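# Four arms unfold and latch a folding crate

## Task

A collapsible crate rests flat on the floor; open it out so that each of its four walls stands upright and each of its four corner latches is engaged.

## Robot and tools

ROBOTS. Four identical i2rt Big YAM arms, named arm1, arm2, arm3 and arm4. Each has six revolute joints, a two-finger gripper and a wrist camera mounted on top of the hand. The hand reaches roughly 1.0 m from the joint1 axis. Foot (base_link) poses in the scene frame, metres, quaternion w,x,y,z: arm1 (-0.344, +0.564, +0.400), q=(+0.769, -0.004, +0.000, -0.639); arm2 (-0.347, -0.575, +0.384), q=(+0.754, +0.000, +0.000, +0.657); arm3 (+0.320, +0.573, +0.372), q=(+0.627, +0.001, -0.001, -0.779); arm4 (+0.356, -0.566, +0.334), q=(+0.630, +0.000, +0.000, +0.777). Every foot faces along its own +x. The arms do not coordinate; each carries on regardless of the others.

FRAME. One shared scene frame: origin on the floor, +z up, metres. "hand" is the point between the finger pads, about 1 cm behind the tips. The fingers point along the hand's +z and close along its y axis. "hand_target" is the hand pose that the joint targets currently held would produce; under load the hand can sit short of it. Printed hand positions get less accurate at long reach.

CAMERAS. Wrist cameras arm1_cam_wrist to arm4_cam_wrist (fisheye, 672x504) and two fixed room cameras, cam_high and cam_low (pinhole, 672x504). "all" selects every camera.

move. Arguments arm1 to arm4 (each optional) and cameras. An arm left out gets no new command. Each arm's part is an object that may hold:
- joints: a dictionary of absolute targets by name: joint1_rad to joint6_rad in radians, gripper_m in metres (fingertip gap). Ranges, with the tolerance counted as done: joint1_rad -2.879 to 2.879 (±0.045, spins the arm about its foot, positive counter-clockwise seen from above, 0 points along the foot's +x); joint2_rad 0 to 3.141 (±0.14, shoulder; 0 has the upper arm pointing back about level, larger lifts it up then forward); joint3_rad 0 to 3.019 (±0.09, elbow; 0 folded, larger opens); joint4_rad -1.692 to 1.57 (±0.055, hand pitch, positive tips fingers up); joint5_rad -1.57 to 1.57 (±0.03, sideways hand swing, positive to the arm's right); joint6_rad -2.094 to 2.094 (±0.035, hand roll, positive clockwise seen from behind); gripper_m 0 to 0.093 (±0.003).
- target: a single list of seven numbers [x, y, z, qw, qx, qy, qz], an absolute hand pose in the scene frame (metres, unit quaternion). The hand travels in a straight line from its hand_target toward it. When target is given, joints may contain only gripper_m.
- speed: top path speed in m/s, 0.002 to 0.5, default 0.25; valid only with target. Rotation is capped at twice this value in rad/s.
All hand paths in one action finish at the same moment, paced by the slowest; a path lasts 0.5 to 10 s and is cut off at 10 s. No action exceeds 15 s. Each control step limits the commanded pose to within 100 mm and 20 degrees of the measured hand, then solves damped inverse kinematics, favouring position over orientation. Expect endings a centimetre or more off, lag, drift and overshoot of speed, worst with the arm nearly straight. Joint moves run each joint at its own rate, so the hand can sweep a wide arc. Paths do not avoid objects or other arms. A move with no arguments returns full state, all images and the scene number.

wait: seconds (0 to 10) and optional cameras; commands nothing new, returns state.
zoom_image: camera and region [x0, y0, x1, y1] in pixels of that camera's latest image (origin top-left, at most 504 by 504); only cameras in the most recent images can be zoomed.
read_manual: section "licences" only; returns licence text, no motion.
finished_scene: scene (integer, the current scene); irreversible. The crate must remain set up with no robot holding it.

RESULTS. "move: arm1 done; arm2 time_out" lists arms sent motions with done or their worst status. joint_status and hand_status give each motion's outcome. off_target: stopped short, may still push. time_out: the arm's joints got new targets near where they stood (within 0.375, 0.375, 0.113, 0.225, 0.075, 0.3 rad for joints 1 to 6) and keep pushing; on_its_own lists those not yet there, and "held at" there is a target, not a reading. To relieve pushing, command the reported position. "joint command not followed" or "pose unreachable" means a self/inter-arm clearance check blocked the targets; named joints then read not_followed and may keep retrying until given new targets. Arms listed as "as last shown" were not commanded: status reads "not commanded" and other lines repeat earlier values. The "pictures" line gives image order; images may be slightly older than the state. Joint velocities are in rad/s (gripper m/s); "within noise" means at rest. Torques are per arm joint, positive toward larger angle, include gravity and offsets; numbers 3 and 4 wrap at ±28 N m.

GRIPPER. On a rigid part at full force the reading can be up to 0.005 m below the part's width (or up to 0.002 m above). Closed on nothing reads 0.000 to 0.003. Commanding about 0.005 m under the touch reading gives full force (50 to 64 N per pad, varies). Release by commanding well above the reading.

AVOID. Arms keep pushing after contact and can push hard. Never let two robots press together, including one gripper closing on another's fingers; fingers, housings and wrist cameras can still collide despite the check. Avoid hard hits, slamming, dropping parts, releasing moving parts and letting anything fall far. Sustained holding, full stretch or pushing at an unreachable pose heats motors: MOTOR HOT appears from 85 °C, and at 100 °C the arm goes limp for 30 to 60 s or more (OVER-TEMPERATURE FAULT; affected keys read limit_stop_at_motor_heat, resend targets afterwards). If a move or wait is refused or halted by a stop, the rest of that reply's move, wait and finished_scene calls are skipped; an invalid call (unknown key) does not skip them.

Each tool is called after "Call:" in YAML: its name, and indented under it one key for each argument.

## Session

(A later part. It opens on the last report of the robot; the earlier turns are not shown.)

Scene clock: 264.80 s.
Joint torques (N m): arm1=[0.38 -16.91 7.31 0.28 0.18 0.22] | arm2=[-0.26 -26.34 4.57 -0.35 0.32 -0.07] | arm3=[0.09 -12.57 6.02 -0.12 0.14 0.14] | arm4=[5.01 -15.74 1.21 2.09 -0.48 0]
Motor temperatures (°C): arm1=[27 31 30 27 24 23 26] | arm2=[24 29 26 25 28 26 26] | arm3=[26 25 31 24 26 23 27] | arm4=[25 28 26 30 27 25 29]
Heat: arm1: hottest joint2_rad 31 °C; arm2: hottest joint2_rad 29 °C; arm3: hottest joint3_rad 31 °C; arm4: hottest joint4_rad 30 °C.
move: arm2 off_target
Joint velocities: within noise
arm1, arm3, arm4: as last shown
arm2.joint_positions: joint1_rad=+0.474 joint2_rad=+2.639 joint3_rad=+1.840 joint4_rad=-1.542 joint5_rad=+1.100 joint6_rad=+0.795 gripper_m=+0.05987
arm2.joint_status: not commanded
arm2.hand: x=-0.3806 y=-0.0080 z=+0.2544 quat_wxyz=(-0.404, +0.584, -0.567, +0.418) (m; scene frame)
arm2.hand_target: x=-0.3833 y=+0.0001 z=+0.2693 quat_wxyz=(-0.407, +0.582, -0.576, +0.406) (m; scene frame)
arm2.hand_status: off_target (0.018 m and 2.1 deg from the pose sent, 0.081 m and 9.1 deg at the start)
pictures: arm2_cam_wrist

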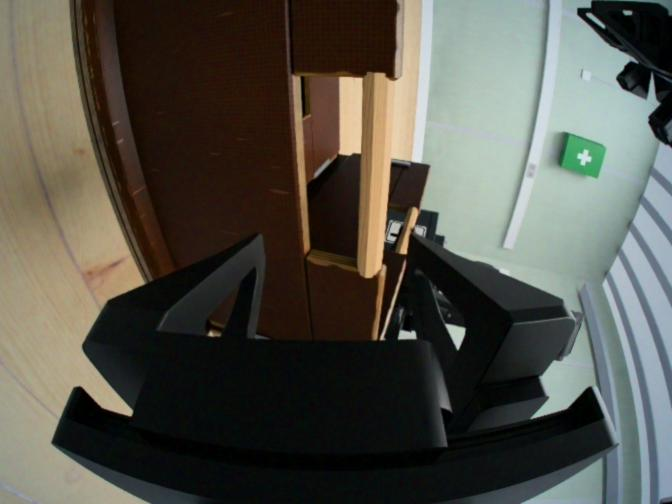

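Call:
move:
  arm1: {"target":[-0.25,0.28,0.48,0,0.707,0.707,0]}
  arm2: {"target":[-0.42,-0.15,0.5,-0.242,0.664,-0.664,0.242]}
  arm4: {"joints":{"gripper_m":0.06}}

Call:
move:
  arm4: {"target":[-0.03,-0.31,0.26,-0.643,0.766,0,0],"speed":0.1}

Call:
move:
  arm4: {"target":[0.12,-0.3,0.45,0,0.707,-0.707,0],"joints":{"gripper_m":0.0}}
  arm3: {"target":[0.04,0.03,0.25,0,0.707,0.707,0],"joints":{"gripper_m":0.05}}
  cameras: ["arm3_cam_wrist","cam_high","cam_low"]

Scene clock: 269.53 s.
Joint torques (N m): arm1=[-0.62 -9.82 6.87 0.27 0.11 -0.03] | arm2=[0.67 -16.56 6.35 -0.57 0.29 -0.07] | arm3=[-0.38 -12.1 5.83 -0.05 0.16 0.19] | arm4=[1.55 -15.74 1.24 2.07 -0.1 -0.01]
Motor temperatures (°C): arm1=[27 31 30 27 24 23 26] | arm2=[24 29 26 24 28 26 26] | arm3=[26 25 30 24 26 23 27] | arm4=[25 28 26 30 27 25 29]
Heat: arm1: hottest joint2_rad 31 °C; arm2: hottest joint2_rad 29 °C; arm3: hottest joint3_rad 30 °C; arm4: hottest joint4_rad 30 °C.
move: arm1 done; arm2 done; arm4 done
Joint velocities: within noise
arm1.joint_positions: joint1_rad=+0.139 joint2_rad=+1.257 joint3_rad=+0.755 joint4_rad=-1.063 joint5_rad=-0.009 joint6_rad=+0.330 gripper_m=+0.00068
arm1.joint_status: not commanded
arm1.hand: x=-0.2455 y=+0.2753 z=+0.4810 quat_wxyz=(-0.005, -0.709, -0.705, +0.001) (m; scene frame)
arm1.hand_target: x=-0.2496 y=+0.2789 z=+0.4807 quat_wxyz=(-0.001, -0.708, -0.706, -0.001) (m; scene frame)
arm1.hand_status: done (0.007 m and 0.7 deg from the pose sent, 0.174 m and 0.4 deg at the start)
arm2.joint_positions: joint1_rad=+0.544 joint2_rad=+1.736 joint3_rad=+1.251 joint4_rad=-1.407 joint5_rad=+0.636 joint6_rad=+0.524 gripper_m=+0.05987
arm2.joint_status: not commanded
arm2.hand: x=-0.4187 y=-0.1472 z=+0.4962 quat_wxyz=(-0.246, +0.661, -0.667, +0.241) (m; scene frame)
arm2.hand_target: x=-0.4224 y=-0.1485 z=+0.5006 quat_wxyz=(-0.244, +0.667, -0.662, +0.241) (m; scene frame)
arm2.hand_status: done (0.005 m and 0.6 deg from the pose sent, 0.286 m and 31.1 deg at the start)
arm3: as last shown
arm4.joint_positions: joint1_rad=+0.978 joint2_rad=+2.503 joint3_rad=+0.897 joint4_rad=+1.542 joint5_rad=+1.180 joint6_rad=-1.495 gripper_m=+0.05996
arm4.joint_status: all done
arm4.hand: x=-0.0404 y=-0.2313 z=+0.2454 quat_wxyz=(-0.698, +0.716, -0.005, -0.007) (m; scene frame)
arm4.hand_target: x=-0.0373 y=-0.2309 z=+0.2429 quat_wxyz=(-0.699, +0.715, +0.000, -0.001) (m; scene frame)
arm4.hand_status: not commanded
pictures: none

Scene clock: 272.07 s.
Joint torques (N m): arm1=[-0.44 -10.23 6.84 0.17 0.1 -0.08] | arm2=[0.62 -16.56 6.37 -0.54 0.28 -0.08] | arm3=[-0.09 -12.81 5.85 -0.06 0.16 0.13] | arm4=[1.96 -15.62 2.02 0.72 0.14 0.41]
Motor temperatures (°C): arm1=[27 31 30 27 23 23 26] | arm2=[24 29 26 24 28 26 26] | arm3=[26 25 30 24 26 23 27] | arm4=[25 29 26 30 27 25 29]
Heat: arm1: hottest joint2_rad 31 °C; arm2: hottest joint2_rad 29 °C; arm3: hottest joint3_rad 30 °C; arm4: hottest joint4_rad 30 °C.
move: arm4 done
Joint velocities: within noise
arm1, arm2, arm3: as last shown
arm1.joint_positions: joint1_rad=+0.139 joint2_rad=+1.257 joint3_rad=+0.755 joint4_rad=-1.063 joint5_rad=-0.009 joint6_rad=+0.328 gripper_m=+0.00068
arm1.hand_target: x=-0.2496 y=+0.2789 z=+0.4807 quat_wxyz=(-0.001, -0.707, -0.707, -0.001) (m; scene frame)
arm4.joint_positions: joint1_rad=+1.143 joint2_rad=+2.254 joint3_rad=+0.742 joint4_rad=+0.834 joint5_rad=+1.298 joint6_rad=-0.929 gripper_m=+0.05996
arm4.joint_status: not commanded
arm4.hand: x=-0.0273 y=-0.3084 z=+0.2586 quat_wxyz=(-0.645, +0.764, +0.004, +0.007) (m; scene frame)
arm4.hand_target: x=-0.0298 y=-0.3102 z=+0.2601 quat_wxyz=(-0.644, +0.765, +0.001, -0.001) (m; scene frame)
arm4.hand_status: done (0.003 m and 1.0 deg from the pose sent, 0.081 m and 8.6 deg at the start)
pictures: none

Scene clock: 276.93 s.
Joint torques (N m): arm1=[-1.08 -10.17 6.87 0.14 0.1 -0.08] | arm2=[0.62 -16.56 6.37 -0.57 0.28 -0.08] | arm3=[0.38 -16.85 8.46 0.53 0.03 0.15] | arm4=[1.14 -9.35 12.88 -0.57 -0.12 0.29]
Motor temperatures (°C): arm1=[27 31 30 27 23 23 26] | arm2=[24 29 26 24 28 26 25] | arm3=[26 25 31 24 26 23 27] | arm4=[25 29 27 30 27 25 29]
Heat: arm1: hottest joint2_rad 31 °C; arm2: hottest joint2_rad 29 °C; arm3: hottest joint3_rad 31 °C; arm4: hottest joint4_rad 30 °C.
move: arm3 off_target; arm4 off_target
Joint velocities: within noise
arm1, arm2: as last shown
arm3.joint_positions: joint1_rad=-0.273 joint2_rad=+2.239 joint3_rad=+1.523 joint4_rad=-0.868 joint5_rad=+0.005 joint6_rad=-0.491 gripper_m=+0.04989
arm3.joint_status: all done
arm3.hand: x=+0.0406 y=+0.0491 z=+0.2577 quat_wxyz=(+0.003, -0.706, -0.708, -0.007) (m; scene frame)
arm3.hand_target: x=+0.0405 y=+0.0329 z=+0.2497 quat_wxyz=(+0.000, -0.705, -0.709, +0.001) (m; scene frame)
arm3.hand_status: off_target (0.021 m and 0.9 deg from the pose sent, 0.307 m and 1.5 deg at the start)
arm4.joint_positions: joint1_rad=+0.527 joint2_rad=+1.349 joint3_rad=+0.889 joint4_rad=-1.154 joint5_rad=-0.012 joint6_rad=+0.713 gripper_m=+0.00050
arm4.joint_status: all done
arm4.hand: x=+0.1292 y=-0.3175 z=+0.4322 quat_wxyz=(+0.007, +0.714, -0.699, +0.021) (m; scene frame)
arm4.hand_target: x=+0.1188 y=-0.3041 z=+0.4495 quat_wxyz=(+0.007, +0.707, -0.707, +0.000) (m; scene frame)
arm4.hand_status: off_target (0.027 m and 2.8 deg from the pose sent, 0.242 m and 115.0 deg at the start)
pictures: arm3_cam_wrist, cam_high, cam_low

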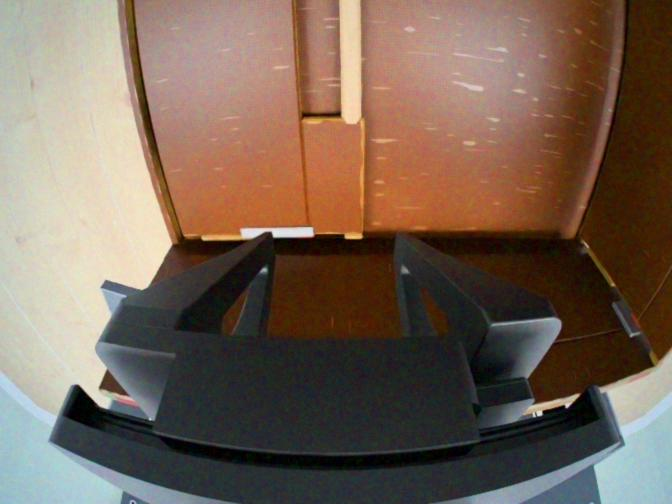

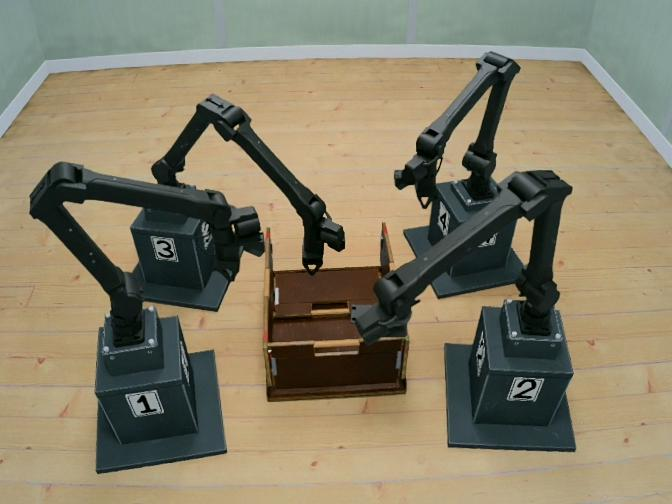

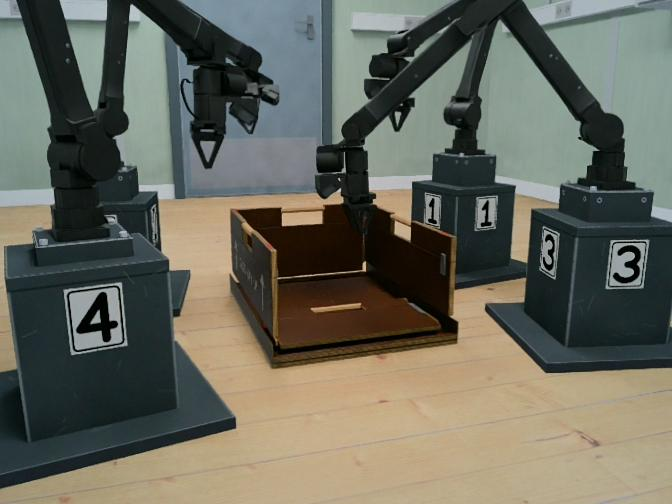

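Call:
move:
  arm3: {"target":[0.027,-0.028,0.12,0,0.707,0.707,0],"speed":0.15}

Call:
move:
  arm3: {"target":[0.027,-0.028,0.065,0,0.707,0.707,0],"speed":0.1}
  cameras: ["arm3_cam_wrist","cam_low"]

Scene clock: 280.40 s.
Joint torques (N m): arm1=[-1.2 -9.58 6.86 0.29 0.1 -0.02] | arm2=[0.73 -16.56 6.35 -0.57 0.28 -0.07] | arm3=[0.15 -19.6 8.23 0.03 0.01 0.17] | arm4=[1.32 -9.35 12.89 -0.57 -0.12 0.29]
Motor temperatures (°C): arm1=[27 31 30 27 23 23 26] | arm2=[24 29 26 24 28 26 25] | arm3=[26 26 31 24 26 23 27] | arm4=[25 29 27 30 26 25 28]
Heat: arm1: hottest joint2_rad 31 °C; arm2: hottest joint2_rad 29 °C; arm3: hottest joint3_rad 31 °C; arm4: hottest joint4_rad 30 °C.
move: arm3 off_target
Joint velocities: within noise
arm1, arm2: as last shown
arm3.joint_positions: joint1_rad=-0.250 joint2_rad=+2.599 joint3_rad=+1.854 joint4_rad=-0.822 joint5_rad=+0.005 joint6_rad=-0.464 gripper_m=+0.04989
arm3.joint_status: not commanded
arm3.hand: x=+0.0224 y=-0.0182 z=+0.1313 quat_wxyz=(+0.001, -0.708, -0.706, +0.001) (m; scene frame)
arm3.hand_target: x=+0.0275 y=-0.0263 z=+0.1196 quat_wxyz=(+0.000, -0.707, -0.707, +0.000) (m; scene frame)
arm3.hand_status: off_target (0.016 m and 0.2 deg from the pose sent, 0.158 m and 0.9 deg at the start)
arm4.joint_positions: joint1_rad=+0.524 joint2_rad=+1.349 joint3_rad=+0.889 joint4_rad=-1.154 joint5_rad=-0.012 joint6_rad=+0.713 gripper_m=+0.00050
arm4.joint_status: not commanded
arm4.hand: x=+0.1300 y=-0.3168 z=+0.4322 quat_wxyz=(+0.007, +0.713, -0.700, +0.021) (m; scene frame)
arm4.hand_target: x=+0.1196 y=-0.3034 z=+0.4495 quat_wxyz=(+0.007, +0.706, -0.708, +0.000) (m; scene frame)
arm4.hand_status: not commanded
pictures: none

Scene clock: 281.87 s.
Joint torques (N m): arm1=[-0.67 -10.4 6.76 0.28 0.13 -0.05] | arm2=[0.67 -16.56 6.37 -0.55 0.28 -0.08] | arm3=[0.56 -19.9 7.8 0.64 0 0.14] | arm4=[1.32 -9.35 12.88 -0.57 -0.12 0.29]
Motor temperatures (°C): arm1=[27 31 30 27 23 23 26] | arm2=[24 29 26 24 28 26 25] | arm3=[26 26 31 24 26 23 27] | arm4=[25 29 28 30 26 25 28]
Heat: arm1: hottest joint2_rad 31 °C; arm2: hottest joint2_rad 29 °C; arm3: hottest joint3_rad 31 °C; arm4: hottest joint4_rad 30 °C.
move: arm3 off_target
Joint velocities: within noise
arm1, arm2, arm4: as last shown
arm3.joint_positions: joint1_rad=-0.251 joint2_rad=+2.716 joint3_rad=+1.926 joint4_rad=-0.791 joint5_rad=+0.005 joint6_rad=-0.464 gripper_m=+0.04989
arm3.joint_status: not commanded
arm3.hand: x=+0.0224 y=-0.0162 z=+0.0764 quat_wxyz=(+0.003, -0.708, -0.706, -0.005) (m; scene frame)
arm3.hand_target: x=+0.0265 y=-0.0266 z=+0.0655 quat_wxyz=(+0.000, -0.708, -0.707, +0.001) (m; scene frame)
arm3.hand_status: off_target (0.017 m and 0.7 deg from the pose sent, 0.067 m and 0.2 deg at the start)
pictures: arm3_cam_wrist, cam_low

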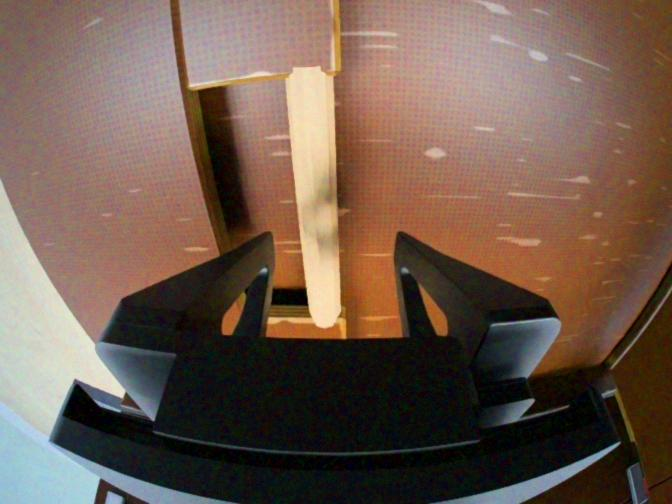

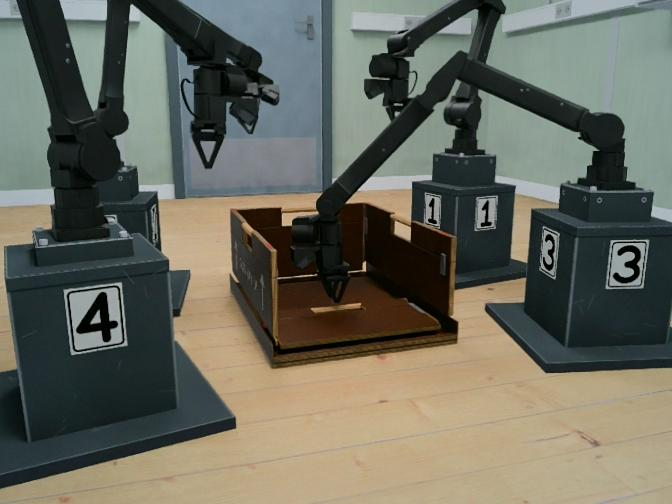

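Call:
move:
  arm3: {"target":[0.031,-0.026,0.03,0,0.707,0.707,0],"speed":0.07}
  cameras: ["arm3_cam_wrist"]

Call:
move:
  arm3: {"joints":{"gripper_m":0.008}}
  cameras: ["arm3_cam_wrist"]

Scene clock: 284.47 s.
Joint torques (N m): arm1=[-0.91 -9.88 6.9 0.13 0.11 -0.09] | arm2=[0.67 -16.62 6.37 -0.55 0.28 -0.08] | arm3=[0.5 -19.78 7.62 0.85 0.03 0.14] | arm4=[1.38 -9.35 12.89 -0.58 -0.12 0.29]
Motor temperatures (°C): arm1=[27 30 30 27 23 23 26] | arm2=[24 29 26 24 28 26 25] | arm3=[26 26 31 24 26 23 27] | arm4=[25 29 28 30 26 25 28]
Heat: arm1: hottest joint2_rad 30 °C; arm2: hottest joint2_rad 29 °C; arm3: hottest joint3_rad 31 °C; arm4: hottest joint4_rad 30 °C.
move: arm3 off_target
Joint velocities: within noise
arm1, arm2, arm4: as last shown
arm3.joint_positions: joint1_rad=-0.245 joint2_rad=+2.785 joint3_rad=+1.969 joint4_rad=-0.764 joint5_rad=+0.005 joint6_rad=-0.461 gripper_m=+0.04989
arm3.joint_status: not commanded
arm3.hand: x=+0.0267 y=-0.0170 z=+0.0435 quat_wxyz=(+0.003, -0.707, -0.707, -0.004) (m; scene frame)
arm3.hand_target: x=+0.0316 y=-0.0258 z=+0.0311 quat_wxyz=(+0.000, -0.706, -0.708, +0.001) (m; scene frame)
arm3.hand_status: off_target (0.017 m and 0.6 deg from the pose sent, 0.048 m and 0.7 deg at the start)
pictures: arm3_cam_wrist

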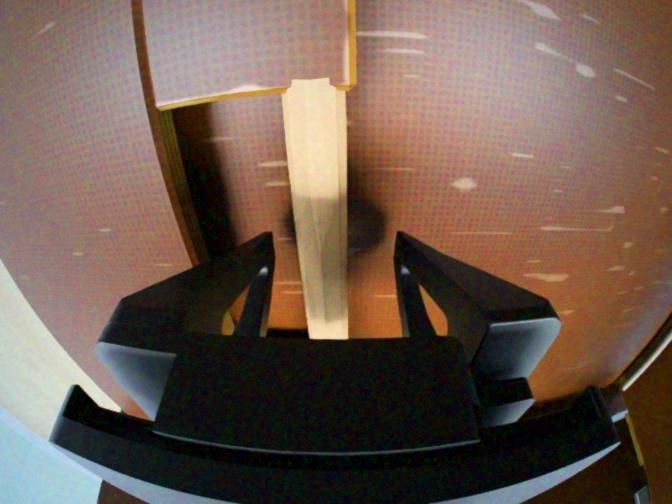

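Scene clock: 285.23 s.
Joint torques (N m): arm1=[-1.2 -9.76 6.79 0.29 0.12 -0.05] | arm2=[0.67 -16.56 6.37 -0.57 0.28 -0.08] | arm3=[0.5 -19.49 7.6 0.81 0.21 0.3] | arm4=[1.38 -9.35 12.9 -0.58 -0.12 0.29]
Motor temperatures (°C): arm1=[27 30 30 27 23 23 26] | arm2=[24 29 26 24 28 26 25] | arm3=[26 26 31 24 26 23 27] | arm4=[25 29 28 30 26 25 28]
Heat: arm1: hottest joint2_rad 30 °C; arm2: hottest joint2_rad 29 °C; arm3: hottest joint3_rad 31 °C; arm4: hottest joint4_rad 30 °C.
move: arm3 off_target
Joint velocities: within noise
arm1, arm2, arm4: as last shown
arm3.joint_positions: joint1_rad=-0.242 joint2_rad=+2.785 joint3_rad=+1.969 joint4_rad=-0.767 joint5_rad=-0.009 joint6_rad=-0.470 gripper_m=+0.01661
arm3.joint_status: gripper_m off_target (ended at +0.01664, target +0.00800)
arm3.hand: x=+0.0310 y=-0.0183 z=+0.0435 quat_wxyz=(-0.003, -0.703, -0.711, -0.008) (m; scene frame)
arm3.hand_target: x=+0.0348 y=-0.0272 z=+0.0311 quat_wxyz=(-0.004, -0.706, -0.709, -0.001) (m; scene frame)
arm3.hand_status: not commanded
pictures: arm3_cam_wrist

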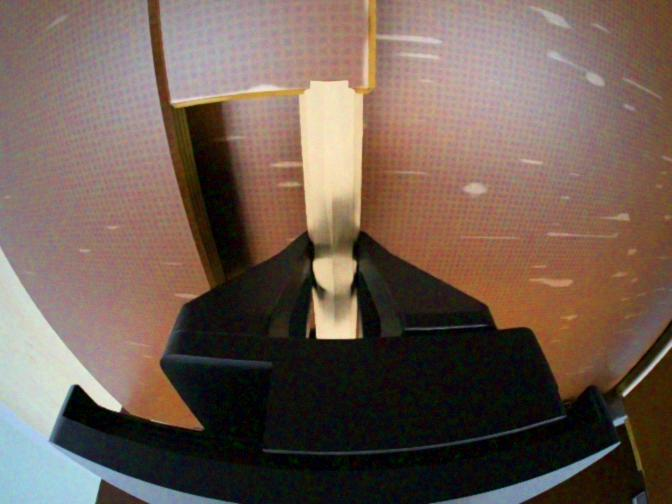

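Call:
move:
  arm3: {"target":[0.037,-0.024,0.098,-0.123,0.696,0.696,-0.123],"speed":0.1}

Call:
move:
  arm3: {"target":[0.072,-0.024,0.16,-0.242,0.664,0.664,-0.242],"speed":0.1}
  cameras: ["arm3_cam_wrist","cam_low"]

Call:
move:
  arm3: {"target":[0.125,-0.024,0.214,-0.343,0.618,0.618,-0.343],"speed":0.1}

Call:
move:
  arm3: {"target":[0.18,-0.024,0.242,-0.406,0.579,0.579,-0.406],"speed":0.08}
  cameras: ["arm3_cam_wrist","cam_low"]

Call:
move:
  arm3: {"target":[0.217,-0.024,0.242,-0.43,0.561,0.561,-0.43],"speed":0.06}

Call:
move:
  arm3: {"target":[0.247,-0.024,0.24,-0.45,0.545,0.545,-0.45],"speed":0.06}
  cameras: ["arm3_cam_wrist","cam_low","cam_high"]

Scene clock: 289.90 s.
Joint torques (N m): arm1=[-0.44 -9.76 6.83 0.05 0.1 -0.02] | arm2=[0.62 -16.62 6.37 -0.55 0.28 -0.07] | arm3=[0.73 -22.77 3.9 1.48 1.31 0.28] | arm4=[1.38 -9.35 12.89 -0.58 -0.12 0.29]
Motor temperatures (°C): arm1=[27 30 30 27 23 23 26] | arm2=[24 29 26 24 28 26 25] | arm3=[26 26 31 24 26 23 27] | arm4=[25 29 29 30 26 25 28]
Heat: arm1: hottest joint2_rad 30 °C; arm2: hottest joint2_rad 29 °C; arm3: hottest joint3_rad 31 °C; arm4: hottest joint4_rad 30 °C.
move: arm3 off_target
Joint velocities: within noise
arm1, arm2, arm4: as last shown
arm3.joint_positions: joint1_rad=-0.155 joint2_rad=+2.645 joint3_rad=+1.762 joint4_rad=-0.587 joint5_rad=+0.301 joint6_rad=-0.398 gripper_m=+0.01654
arm3.joint_status: not commanded
arm3.hand: x=+0.0361 y=-0.0169 z=+0.0875 quat_wxyz=(+0.117, -0.694, -0.703, +0.103) (m; scene frame)
arm3.hand_target: x=+0.0368 y=-0.0237 z=+0.0970 quat_wxyz=(+0.124, -0.696, -0.697, +0.122) (m; scene frame)
arm3.hand_status: off_target (0.013 m and 2.5 deg from the pose sent, 0.055 m and 21.0 deg at the start)
pictures: none

Scene clock: 292.23 s.
Joint torques (N m): arm1=[-1.2 -9.76 6.9 0.43 0.14 -0.03] | arm2=[0.67 -16.5 6.35 -0.57 0.28 -0.07] | arm3=[1.03 -21.66 3.77 1.5 1.35 0.2] | arm4=[1.38 -9.29 12.89 -0.58 -0.12 0.29]
Motor temperatures (°C): arm1=[27 30 30 27 23 23 26] | arm2=[24 29 26 24 28 26 25] | arm3=[26 27 31 24 26 23 27] | arm4=[25 29 29 30 26 25 28]
Heat: arm1: hottest joint2_rad 30 °C; arm2: hottest joint2_rad 29 °C; arm3: hottest joint3_rad 31 °C; arm4: hottest joint4_rad 30 °C.
move: arm3 off_target
Joint velocities: within noise
arm1.joint_positions: joint1_rad=+0.139 joint2_rad=+1.257 joint3_rad=+0.755 joint4_rad=-1.063 joint5_rad=-0.009 joint6_rad=+0.328 gripper_m=+0.00068
arm1.joint_status: not commanded
arm1.hand: x=-0.2455 y=+0.2753 z=+0.4810 quat_wxyz=(-0.005, -0.709, -0.705, +0.001) (m; scene frame)
arm1.hand_target: x=-0.2496 y=+0.2789 z=+0.4807 quat_wxyz=(-0.001, -0.707, -0.707, -0.001) (m; scene frame)
arm1.hand_status: not commanded
arm2.joint_positions: joint1_rad=+0.544 joint2_rad=+1.736 joint3_rad=+1.251 joint4_rad=-1.407 joint5_rad=+0.636 joint6_rad=+0.524 gripper_m=+0.05987
arm2.joint_status: not commanded
arm2.hand: x=-0.4187 y=-0.1472 z=+0.4962 quat_wxyz=(-0.246, +0.661, -0.667, +0.241) (m; scene frame)
arm2.hand_target: x=-0.4224 y=-0.1485 z=+0.5006 quat_wxyz=(-0.244, +0.667, -0.662, +0.241) (m; scene frame)
arm2.hand_status: not commanded
arm3.joint_positions: joint1_rad=-0.032 joint2_rad=+2.529 joint3_rad=+1.607 joint4_rad=-0.491 joint5_rad=+0.661 joint6_rad=-0.298 gripper_m=+0.01645
arm3.joint_status: not commanded
arm3.hand: x=+0.0613 y=-0.0157 z=+0.1505 quat_wxyz=(+0.244, -0.669, -0.666, +0.223) (m; scene frame)
arm3.hand_target: x=+0.0686 y=-0.0238 z=+0.1605 quat_wxyz=(+0.245, -0.665, -0.663, +0.241) (m; scene frame)
arm3.hand_status: off_target (0.017 m and 2.3 deg from the pose sent, 0.081 m and 22.2 deg at the start)
arm4: as last shown
pictures: arm3_cam_wrist, cam_low

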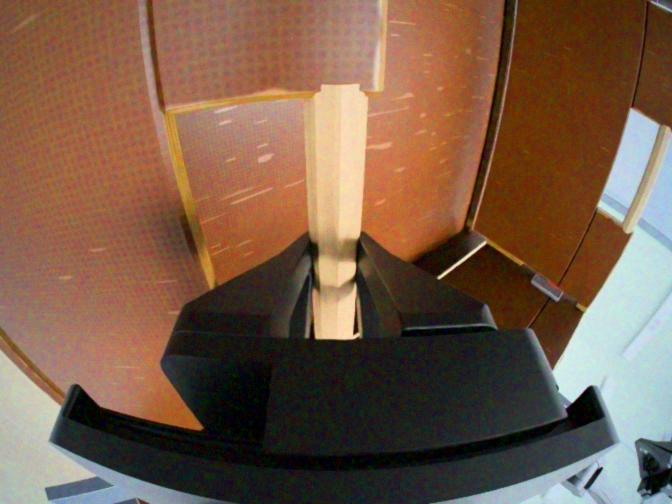

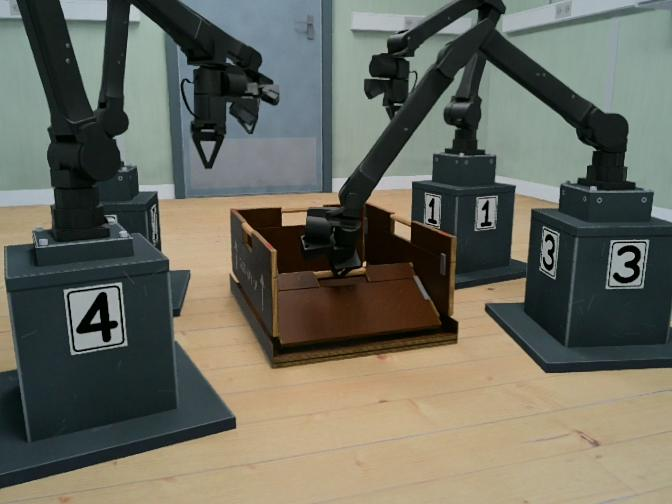

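Scene clock: 294.43 s.
Joint torques (N m): arm1=[-0.67 -10.17 6.78 0.17 0.11 -0.07] | arm2=[0.67 -16.62 6.37 -0.55 0.28 -0.08] | arm3=[2.08 -21.54 4.41 0.61 1.08 0.23] | arm4=[1.38 -9.35 12.88 -0.58 -0.12 0.29]
Motor temperatures (°C): arm1=[27 30 31 27 23 23 26] | arm2=[24 28 26 24 28 26 25] | arm3=[26 27 31 24 26 23 28] | arm4=[25 29 30 30 26 25 28]
Heat: arm1: hottest joint3_rad 31 °C; arm2: hottest joint2_rad 28 °C; arm3: hottest joint3_rad 31 °C; arm4: hottest joint3_rad 30 °C.
move: arm3 off_target
Joint velocities: within noise
arm1, arm2, arm4: as last shown
arm3.joint_positions: joint1_rad=+0.101 joint2_rad=+2.486 joint3_rad=+1.546 joint4_rad=-0.520 joint5_rad=+1.002 joint6_rad=-0.145 gripper_m=+0.01638
arm3.joint_status: not commanded
arm3.hand: x=+0.1056 y=-0.0129 z=+0.2032 quat_wxyz=(+0.349, -0.629, -0.611, +0.330) (m; scene frame)
arm3.hand_target: x=+0.1233 y=-0.0243 z=+0.2135 quat_wxyz=(+0.343, -0.621, -0.615, +0.344) (m; scene frame)
arm3.hand_status: off_target (0.025 m and 2.3 deg from the pose sent, 0.090 m and 19.5 deg at the start)
pictures: none

Scene clock: 296.63 s.
Joint torques (N m): arm1=[-0.62 -9.93 6.82 0.28 0.12 -0.05] | arm2=[0.67 -16.62 6.35 -0.55 0.28 -0.08] | arm3=[1.73 -19.08 6.87 -0.69 0.88 0.11] | arm4=[1.38 -9.35 12.89 -0.58 -0.12 0.29]
Motor temperatures (°C): arm1=[27 30 31 27 23 23 26] | arm2=[24 28 26 24 28 26 25] | arm3=[26 27 31 24 26 23 28] | arm4=[25 29 30 30 26 25 28]
Heat: arm1: hottest joint3_rad 31 °C; arm2: hottest joint2_rad 28 °C; arm3: hottest joint3_rad 31 °C; arm4: hottest joint3_rad 30 °C.
move: arm3 off_target
Joint velocities: within noise
arm1, arm2, arm4: as last shown
arm3.joint_positions: joint1_rad=+0.224 joint2_rad=+2.492 joint3_rad=+1.569 joint4_rad=-0.744 joint5_rad=+1.224 joint6_rad=+0.111 gripper_m=+0.01636
arm3.joint_status: not commanded
arm3.hand: x=+0.1616 y=-0.0099 z=+0.2394 quat_wxyz=(+0.409, -0.589, -0.569, +0.402) (m; scene frame)
arm3.hand_target: x=+0.1793 y=-0.0253 z=+0.2427 quat_wxyz=(+0.404, -0.579, -0.577, +0.410) (m; scene frame)
arm3.hand_status: off_target (0.023 m and 1.8 deg from the pose sent, 0.085 m and 12.8 deg at the start)
pictures: arm3_cam_wrist, cam_low

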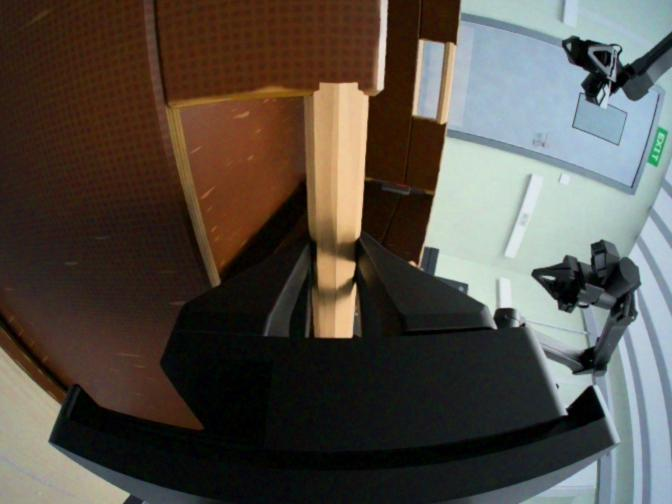

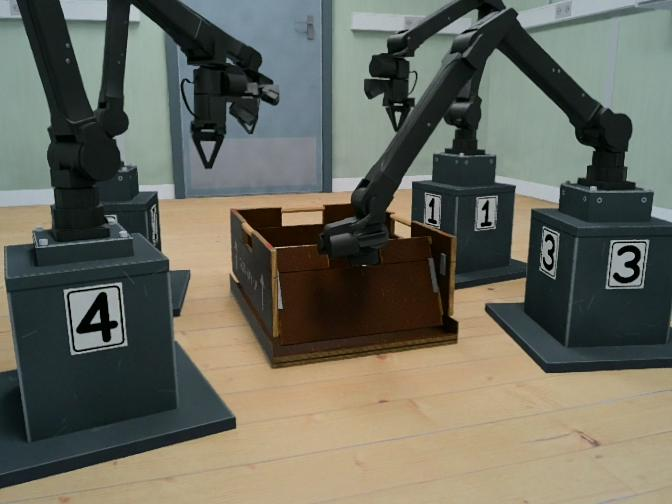

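Scene clock: 298.50 s.
Joint torques (N m): arm1=[-0.97 -9.29 6.94 0.23 0.11 -0.04] | arm2=[0.67 -16.56 6.34 -0.55 0.28 -0.08] | arm3=[3.55 -18.61 7.01 -1.17 0.25 0.08] | arm4=[1.38 -9.35 12.89 -0.58 -0.12 0.29]
Motor temperatures (°C): arm1=[27 30 31 27 23 23 26] | arm2=[24 28 26 24 28 26 25] | arm3=[26 27 31 24 26 23 28] | arm4=[25 29 30 30 26 25 28]
Heat: arm1: hottest joint3_rad 31 °C; arm2: hottest joint2_rad 28 °C; arm3: hottest joint3_rad 31 °C; arm4: hottest joint3_rad 30 °C.
move: arm3 off_target
Joint velocities: within noise
arm1, arm2: as last shown
arm3.joint_positions: joint1_rad=+0.275 joint2_rad=+2.558 joint3_rad=+1.671 joint4_rad=-1.061 joint5_rad=+1.312 joint6_rad=+0.400 gripper_m=+0.01638
arm3.joint_status: not commanded
arm3.hand: x=+0.1862 y=-0.0085 z=+0.2475 quat_wxyz=(+0.441, -0.571, -0.543, +0.430) (m; scene frame)
arm3.hand_target: x=+0.2161 y=-0.0228 z=+0.2436 quat_wxyz=(+0.431, -0.558, -0.561, +0.434) (m; scene frame)
arm3.hand_status: off_target (0.035 m and 2.7 deg from the pose sent, 0.057 m and 5.2 deg at the start)
arm4.joint_positions: joint1_rad=+0.524 joint2_rad=+1.349 joint3_rad=+0.889 joint4_rad=-1.154 joint5_rad=-0.012 joint6_rad=+0.713 gripper_m=+0.00050
arm4.joint_status: not commanded
arm4.hand: x=+0.1300 y=-0.3168 z=+0.4322 quat_wxyz=(+0.007, +0.713, -0.700, +0.021) (m; scene frame)
arm4.hand_target: x=+0.1196 y=-0.3034 z=+0.4495 quat_wxyz=(+0.007, +0.706, -0.708, +0.000) (m; scene frame)
arm4.hand_status: not commanded
pictures: none

Scene clock: 300.40 s.
Joint torques (N m): arm1=[-1.14 -10.11 6.9 0.21 0.12 -0.06] | arm2=[0.67 -16.62 6.35 -0.57 0.28 -0.07] | arm3=[4.84 -18.49 7.41 -0.99 -0.09 0] | arm4=[1.38 -9.35 12.88 -0.58 -0.12 0.29]
Motor temperatures (°C): arm1=[27 30 31 27 23 23 26] | arm2=[24 28 26 24 28 26 25] | arm3=[26 27 31 24 26 23 28] | arm4=[25 29 30 30 26 25 28]
Heat: arm1: hottest joint3_rad 31 °C; arm2: hottest joint2_rad 28 °C; arm3: hottest joint3_rad 31 °C; arm4: hottest joint3_rad 30 °C.
move: arm3 off_target
Joint velocities: within noise
arm1, arm2, arm4: as last shown
arm3.joint_positions: joint1_rad=+0.313 joint2_rad=+2.639 joint3_rad=+1.794 joint4_rad=-1.423 joint5_rad=+1.344 joint6_rad=+0.720 gripper_m=+0.01640
arm3.joint_status: not commanded
arm3.hand: x=+0.2067 y=-0.0076 z=+0.2522 quat_wxyz=(+0.463, -0.558, -0.526, +0.445) (m; scene frame)
arm3.hand_target: x=+0.2464 y=-0.0214 z=+0.2416 quat_wxyz=(+0.449, -0.545, -0.546, +0.451) (m; scene frame)
arm3.hand_status: off_target (0.045 m and 3.1 deg from the pose sent, 0.063 m and 3.9 deg at the start)
pictures: arm3_cam_wrist, cam_high, cam_low

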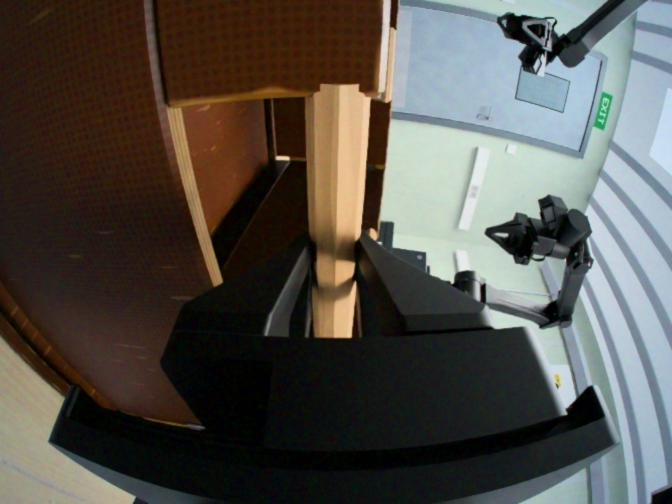

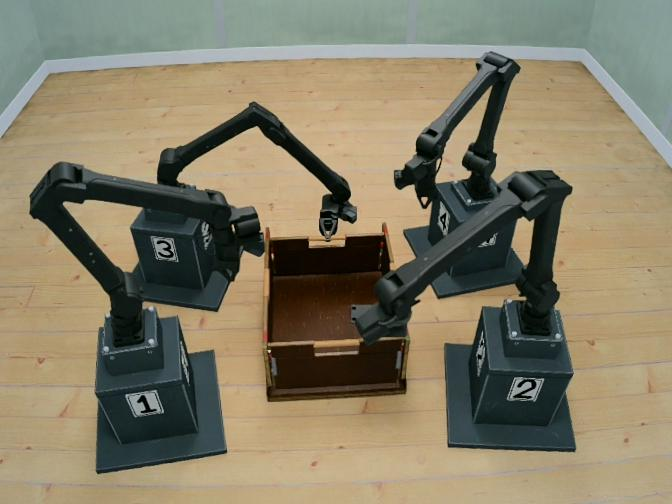

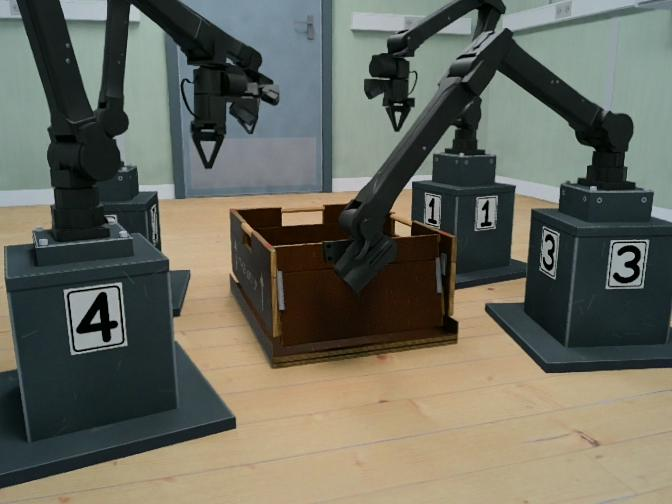

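Call:
move:
  arm4: {"target":[0.08,-0.09,0.42,0,0.707,-0.707,0]}

Call:
move:
  arm4: {"target":[0.08,-0.09,0.215,0,0.707,-0.707,0],"speed":0.15}

Call:
move:
  arm4: {"target":[0.15,-0.1,0.215,0,0.707,-0.707,0],"speed":0.08}
  cameras: ["arm4_cam_wrist","cam_low","cam_high"]

Scene clock: 303.60 s.
Joint torques (N m): arm1=[-0.26 -9.93 6.72 0.13 0.09 -0.06] | arm2=[0.62 -16.56 6.37 -0.55 0.28 -0.08] | arm3=[4.78 -18.32 7.66 -1.16 -0.1 0.01] | arm4=[0.97 -15.56 13.24 -0.54 -0.03 -0.12]
Motor temperatures (°C): arm1=[27 30 31 27 23 23 26] | arm2=[24 28 26 24 28 26 25] | arm3=[26 27 31 24 26 23 28] | arm4=[25 29 31 30 26 25 28]
Heat: arm1: hottest joint3_rad 31 °C; arm2: hottest joint2_rad 28 °C; arm3: hottest joint3_rad 31 °C; arm4: hottest joint3_rad 31 °C.
move: arm4 off_target
Joint velocities: within noise
arm1, arm2, arm3: as last shown
arm3.hand_target: x=+0.2464 y=-0.0214 z=+0.2416 quat_wxyz=(+0.449, -0.545, -0.547, +0.451) (m; scene frame)
arm4.joint_positions: joint1_rad=+0.323 joint2_rad=+1.835 joint3_rad=+1.431 joint4_rad=-1.180 joint5_rad=-0.004 joint6_rad=+0.548 gripper_m=+0.00050
arm4.joint_status: not commanded
arm4.hand: x=+0.0855 y=-0.1056 z=+0.4145 quat_wxyz=(+0.004, +0.701, -0.714, +0.006) (m; scene frame)
arm4.hand_target: x=+0.0796 y=-0.0912 z=+0.4185 quat_wxyz=(+0.002, +0.706, -0.708, -0.001) (m; scene frame)
arm4.hand_status: off_target (0.017 m and 1.3 deg from the pose sent, 0.233 m and 2.7 deg at the start)
pictures: none

Scene clock: 305.77 s.
Joint torques (N m): arm1=[-1.03 -9.76 6.91 0.18 0.12 -0.06] | arm2=[0.67 -16.62 6.37 -0.54 0.28 -0.08] | arm3=[4.72 -17.85 7.68 -1.14 -0.07 -0.02] | arm4=[1.38 -17.67 6.98 0.43 0.03 -0.11]
Motor temperatures (°C): arm1=[27 30 31 27 23 23 26] | arm2=[24 28 26 24 27 26 25] | arm3=[26 27 31 24 26 23 28] | arm4=[25 29 31 30 26 25 28]
Heat: arm1: hottest joint3_rad 31 °C; arm2: hottest joint2_rad 28 °C; arm3: hottest joint3_rad 31 °C; arm4: hottest joint3_rad 31 °C.
move: arm4 off_target
Joint velocities: within noise
arm1, arm2, arm3: as last shown
arm4.joint_positions: joint1_rad=+0.321 joint2_rad=+2.136 joint3_rad=+1.337 joint4_rad=-0.759 joint5_rad=-0.003 joint6_rad=+0.544 gripper_m=+0.00050
arm4.joint_status: not commanded
arm4.hand: x=+0.0776 y=-0.0900 z=+0.2268 quat_wxyz=(+0.000, +0.702, -0.712, -0.007) (m; scene frame)
arm4.hand_target: x=+0.0818 y=-0.0916 z=+0.2153 quat_wxyz=(+0.000, +0.707, -0.708, +0.000) (m; scene frame)
arm4.hand_status: off_target (0.012 m and 1.2 deg from the pose sent, 0.200 m and 1.3 deg at the start)
pictures: none

Scene clock: 307.37 s.
Joint torques (N m): arm1=[-1.03 -9.23 6.99 0.25 0.07 -0.08] | arm2=[0.62 -16.62 6.35 -0.55 0.28 -0.08] | arm3=[4.78 -17.9 7.71 -1.07 -0.09 0.03] | arm4=[1.55 -18.61 5.61 0.36 -0.04 -0.1]
Motor temperatures (°C): arm1=[27 30 31 27 23 23 26] | arm2=[24 28 26 24 27 26 25] | arm3=[26 27 31 24 26 23 28] | arm4=[25 29 30 30 26 25 28]
Heat: arm1: hottest joint3_rad 31 °C; arm2: hottest joint2_rad 28 °C; arm3: hottest joint3_rad 31 °C; arm4: hottest joint3_rad 30 °C.
move: arm4 done
Joint velocities: within noise
arm1, arm2, arm3: as last shown
arm4.joint_positions: joint1_rad=+0.215 joint2_rad=+2.094 joint3_rad=+1.211 joint4_rad=-0.692 joint5_rad=-0.003 joint6_rad=+0.436 gripper_m=+0.00050
arm4.joint_status: not commanded
arm4.hand: x=+0.1460 y=-0.0999 z=+0.2158 quat_wxyz=(+0.002, +0.702, -0.712, +0.001) (m; scene frame)
arm4.hand_target: x=+0.1486 y=-0.1005 z=+0.2161 quat_wxyz=(+0.001, +0.708, -0.707, -0.001) (m; scene frame)
arm4.hand_status: done (0.004 m and 0.8 deg from the pose sent, 0.074 m and 1.2 deg at the start)
pictures: arm4_cam_wrist, cam_high, cam_low

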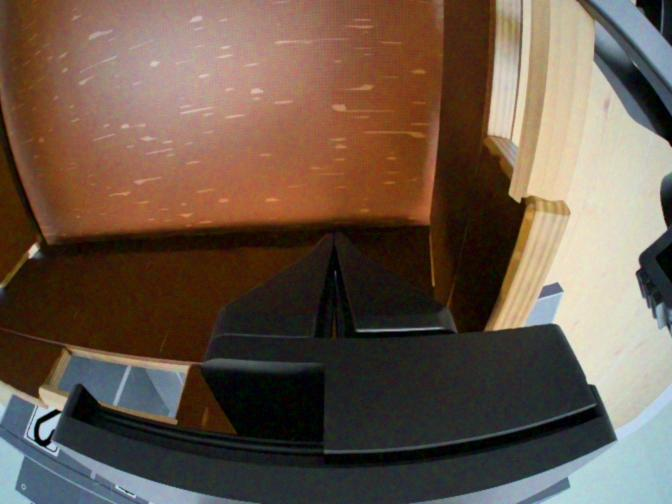

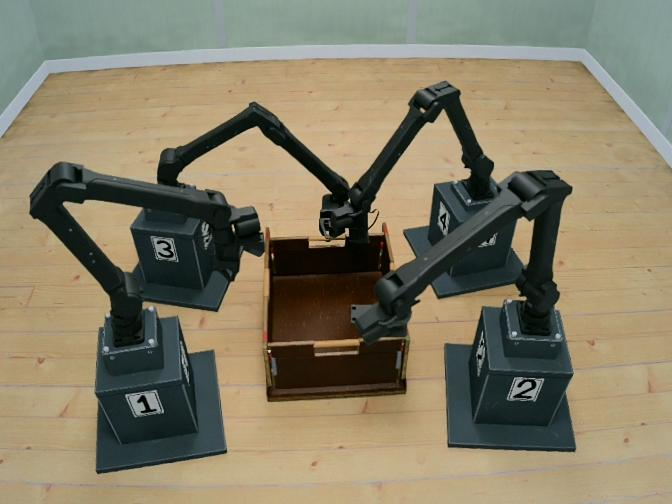

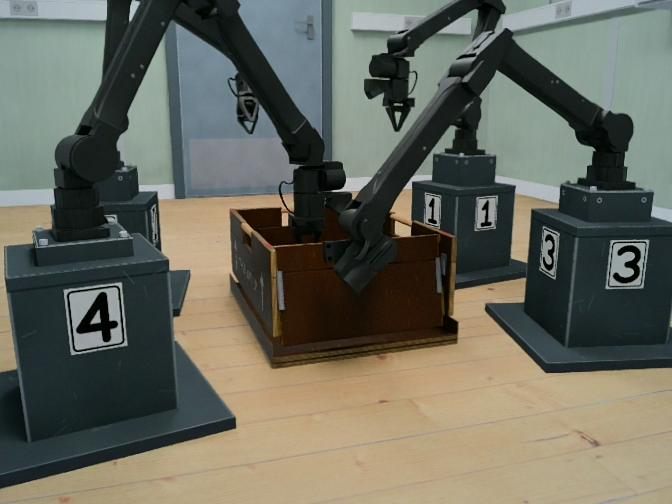

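Call:
move:
  arm4: {"target":[0.2,-0.135,0.225,0,0.707,-0.707,0],"speed":0.06}

Call:
move:
  arm4: {"target":[0.245,-0.135,0.225,0,0.707,-0.707,0],"speed":0.04}
  cameras: ["arm4_cam_wrist","cam_low","cam_high"]

Call:
move:
  arm4: {"target":[0.275,-0.135,0.225,0,0.707,-0.707,0],"speed":0.04}
  cameras: ["arm4_cam_wrist","cam_low","cam_high"]

Call:
zoom_image:
  camera: "cam_low"
  region: [220, 180, 470, 370]

Call:
zoom_image:
  camera: "cam_high"
  region: [246, 210, 426, 320]

Scene clock: 312.43 s.
Joint torques (N m): arm1=[-0.73 -9.76 6.86 0.21 0.07 -0.05] | arm2=[0.62 -16.56 6.35 -0.55 0.28 -0.08] | arm3=[4.42 -18.2 7.66 -0.94 -0.1 -0.03] | arm4=[0.56 -16.44 4.9 0.21 0.03 -0.08]
Motor temperatures (°C): arm1=[27 30 31 27 23 23 26] | arm2=[24 28 26 24 27 26 25] | arm3=[26 27 31 24 26 23 28] | arm4=[25 29 30 30 26 25 28]
Heat: arm1: hottest joint3_rad 31 °C; arm2: hottest joint2_rad 28 °C; arm3: hottest joint3_rad 31 °C; arm4: hottest joint3_rad 30 °C.
move: arm4 off_target
Joint velocities: within noise
arm1.joint_positions: joint1_rad=+0.139 joint2_rad=+1.257 joint3_rad=+0.755 joint4_rad=-1.063 joint5_rad=-0.009 joint6_rad=+0.328 gripper_m=+0.00068
arm1.joint_status: not commanded
arm1.hand: x=-0.2455 y=+0.2753 z=+0.4810 quat_wxyz=(-0.005, -0.709, -0.705, +0.001) (m; scene frame)
arm1.hand_target: x=-0.2496 y=+0.2789 z=+0.4807 quat_wxyz=(-0.001, -0.707, -0.707, -0.001) (m; scene frame)
arm1.hand_status: not commanded
arm2.joint_positions: joint1_rad=+0.544 joint2_rad=+1.736 joint3_rad=+1.251 joint4_rad=-1.407 joint5_rad=+0.636 joint6_rad=+0.524 gripper_m=+0.05987
arm2.joint_status: not commanded
arm2.hand: x=-0.4187 y=-0.1472 z=+0.4962 quat_wxyz=(-0.246, +0.661, -0.667, +0.241) (m; scene frame)
arm2.hand_target: x=-0.4224 y=-0.1485 z=+0.5006 quat_wxyz=(-0.244, +0.667, -0.662, +0.241) (m; scene frame)
arm2.hand_status: not commanded
arm3.joint_positions: joint1_rad=+0.316 joint2_rad=+2.639 joint3_rad=+1.794 joint4_rad=-1.428 joint5_rad=+1.344 joint6_rad=+0.725 gripper_m=+0.01640
arm3.joint_status: not commanded
arm3.hand: x=+0.2084 y=-0.0076 z=+0.2525 quat_wxyz=(+0.463, -0.557, -0.526, +0.446) (m; scene frame)
arm3.hand_target: x=+0.2465 y=-0.0214 z=+0.2416 quat_wxyz=(+0.449, -0.545, -0.546, +0.451) (m; scene frame)
arm3.hand_status: not commanded
arm4.joint_positions: joint1_rad=+0.166 joint2_rad=+1.989 joint3_rad=+1.049 joint4_rad=-0.627 joint5_rad=-0.003 joint6_rad=+0.357 gripper_m=+0.00050
arm4.joint_status: not commanded
arm4.hand: x=+0.1865 y=-0.1345 z=+0.2271 quat_wxyz=(+0.001, +0.713, -0.701, -0.002) (m; scene frame)
arm4.hand_target: x=+0.1957 y=-0.1370 z=+0.2254 quat_wxyz=(+0.000, +0.713, -0.701, +0.000) (m; scene frame)
arm4.hand_status: off_target (0.014 m and 1.0 deg from the pose sent, 0.065 m and 0.8 deg at the start)
pictures: none

Scene clock: 314.40 s.
Joint torques (N m): arm1=[-0.56 -9.76 6.8 0.23 0.11 -0.04] | arm2=[0.67 -16.67 6.35 -0.55 0.28 -0.08] | arm3=[0.79 -18.08 7.5 0.5 0.11 -0.36] | arm4=[-2.49 -15.33 4.45 -0.02 0.94 -0.22]
Motor temperatures (°C): arm1=[27 30 31 27 23 23 26] | arm2=[24 28 26 24 27 26 25] | arm3=[26 27 31 24 26 23 28] | arm4=[25 29 30 30 26 25 28]
Heat: arm1: hottest joint3_rad 31 °C; arm2: hottest joint2_rad 28 °C; arm3: hottest joint3_rad 31 °C; arm4: hottest joint3_rad 30 °C.
move: arm4 off_target
Joint velocities: within noise
arm1, arm2: as last shown
arm3.joint_positions: joint1_rad=+0.354 joint2_rad=+2.639 joint3_rad=+1.794 joint4_rad=-1.472 joint5_rad=+1.333 joint6_rad=+0.754 gripper_m=+0.01640
arm3.joint_status: not commanded
arm3.hand: x=+0.2305 y=-0.0065 z=+0.2546 quat_wxyz=(+0.461, -0.547, -0.537, +0.447) (m; scene frame)
arm3.hand_target: x=+0.2460 y=-0.0198 z=+0.2412 quat_wxyz=(+0.452, -0.544, -0.548, +0.447) (m; scene frame)
arm3.hand_status: not commanded
arm4.joint_positions: joint1_rad=+0.103 joint2_rad=+1.958 joint3_rad=+1.010 joint4_rad=-0.600 joint5_rad=-0.033 joint6_rad=+0.294 gripper_m=+0.00048
arm4.joint_status: not commanded
arm4.hand: x=+0.2112 y=-0.1333 z=+0.2320 quat_wxyz=(+0.009, +0.713, -0.701, -0.018) (m; scene frame)
arm4.hand_target: x=+0.2429 y=-0.1362 z=+0.2257 quat_wxyz=(+0.002, +0.704, -0.711, -0.001) (m; scene frame)
arm4.hand_status: off_target (0.035 m and 2.6 deg from the pose sent, 0.059 m and 1.0 deg at the start)
pictures: arm4_cam_wrist, cam_high, cam_low

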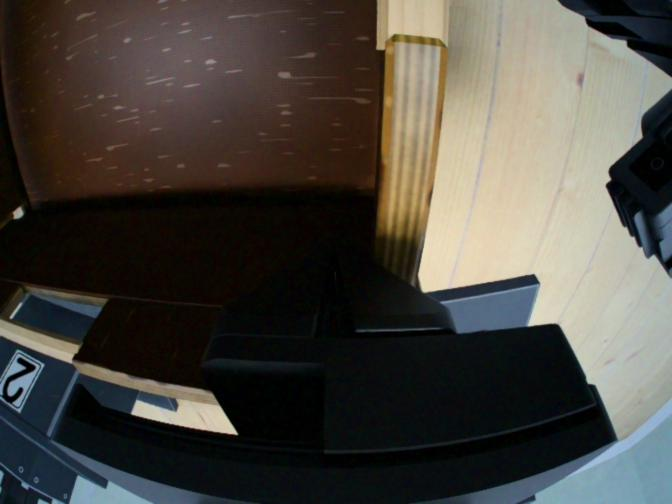

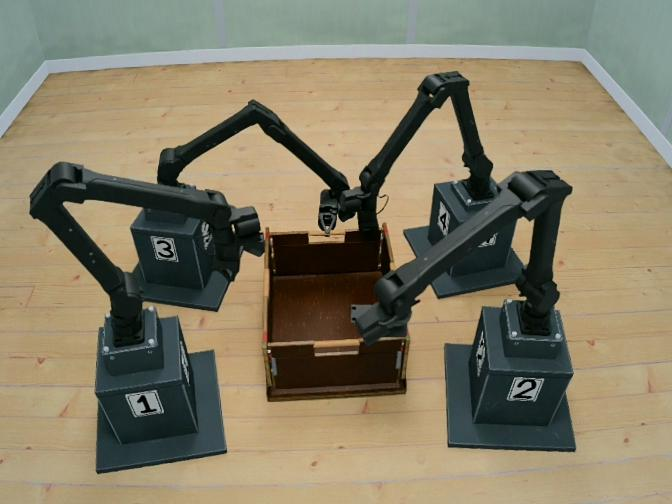

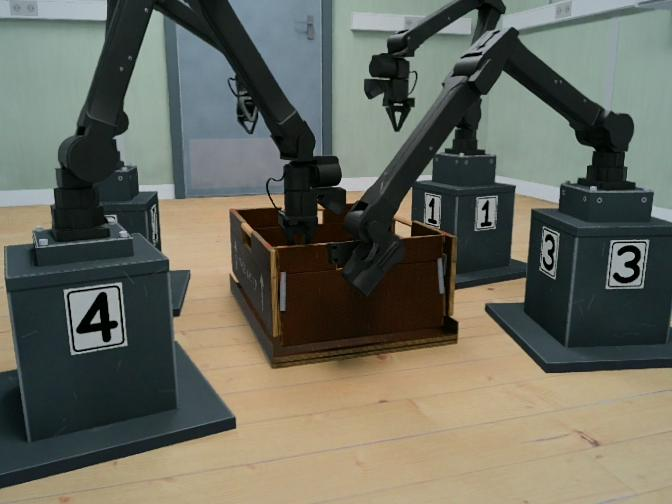

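Scene clock: 315.77 s.
Joint torques (N m): arm1=[-1.44 -9.64 6.94 0.46 0.09 -0.02] | arm2=[0.62 -16.56 6.35 -0.55 0.28 -0.07] | arm3=[-1.55 -17.96 7.75 1.29 0.78 -0.45] | arm4=[-3.19 -14.68 4.38 0.1 1.18 -0.38]
Motor temperatures (°C): arm1=[27 30 31 27 23 23 26] | arm2=[24 28 26 24 27 26 25] | arm3=[26 27 31 24 26 23 28] | arm4=[25 29 30 30 27 25 28]
Heat: arm1: hottest joint3_rad 31 °C; arm2: hottest joint2_rad 28 °C; arm3: hottest joint3_rad 31 °C; arm4: hottest joint3_rad 30 °C.
move: arm4 off_target
Joint velocities: within noise
arm1, arm2: as last shown
arm3.joint_positions: joint1_rad=+0.394 joint2_rad=+2.634 joint3_rad=+1.794 joint4_rad=-1.492 joint5_rad=+1.312 joint6_rad=+0.765 gripper_m=+0.01639
arm3.joint_status: not commanded
arm3.hand: x=+0.2541 y=-0.0064 z=+0.2561 quat_wxyz=(+0.454, -0.542, -0.548, +0.447) (m; scene frame)
arm3.hand_target: x=+0.2522 y=-0.0203 z=+0.2412 quat_wxyz=(+0.449, -0.542, -0.551, +0.448) (m; scene frame)
arm3.hand_status: not commanded
arm4.joint_positions: joint1_rad=+0.048 joint2_rad=+1.944 joint3_rad=+0.991 joint4_rad=-0.594 joint5_rad=-0.039 joint6_rad=+0.235 gripper_m=+0.00048
arm4.joint_status: not commanded
arm4.hand: x=+0.2359 y=-0.1325 z=+0.2335 quat_wxyz=(+0.011, +0.714, -0.700, -0.020) (m; scene frame)
arm4.hand_target: x=+0.2724 y=-0.1366 z=+0.2254 quat_wxyz=(+0.002, +0.707, -0.707, +0.000) (m; scene frame)
arm4.hand_status: off_target (0.040 m and 2.9 deg from the pose sent, 0.064 m and 2.6 deg at the start)
pictures: arm4_cam_wrist, cam_high, cam_low

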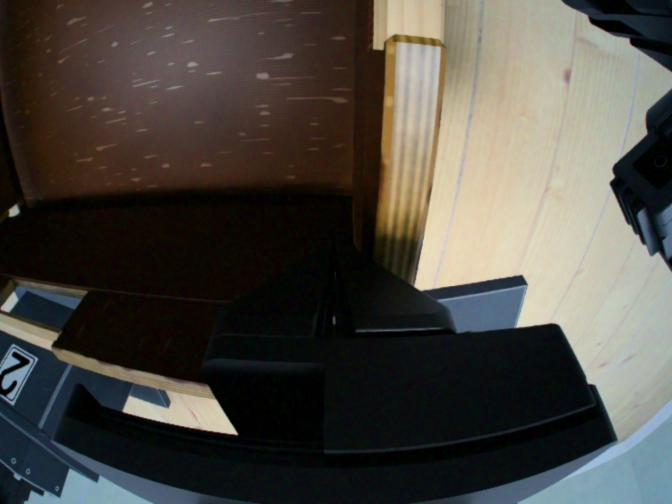

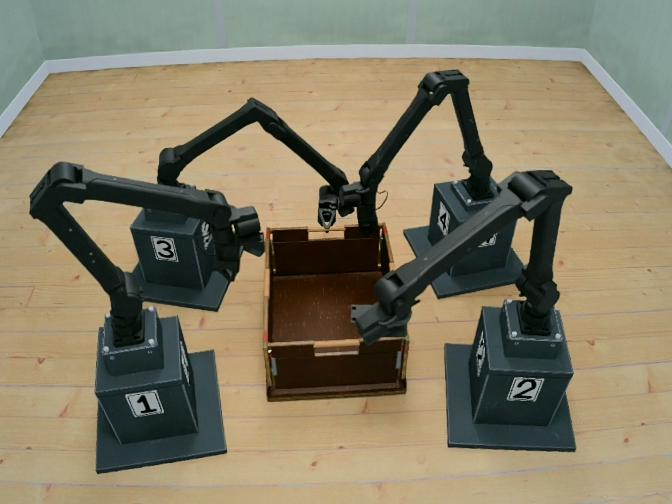

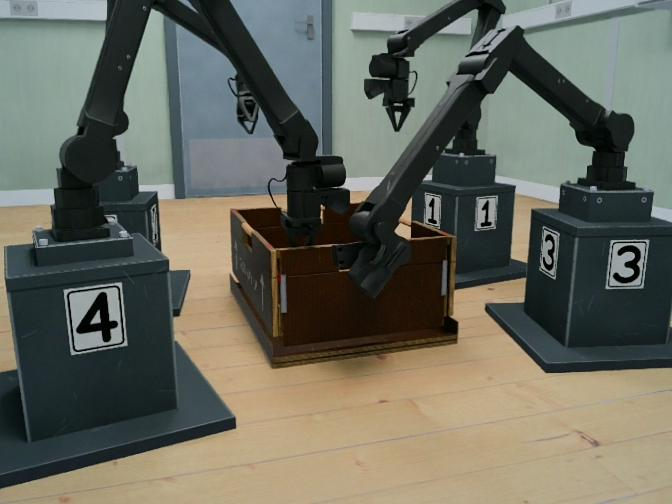

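Scaled by 2.016 from the camera's 672x504 image, which has a finer 960x720 frame.

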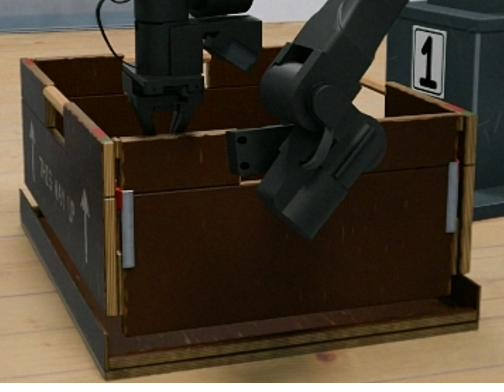

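Scaled by 2.800 from the camera's 672x504 image, which has a finer 960x720 frame.

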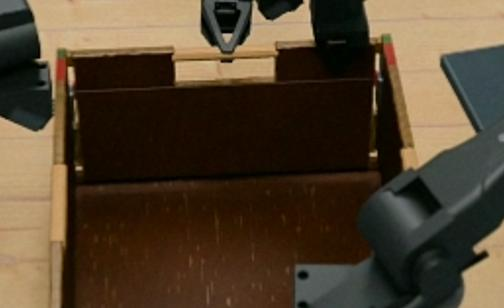

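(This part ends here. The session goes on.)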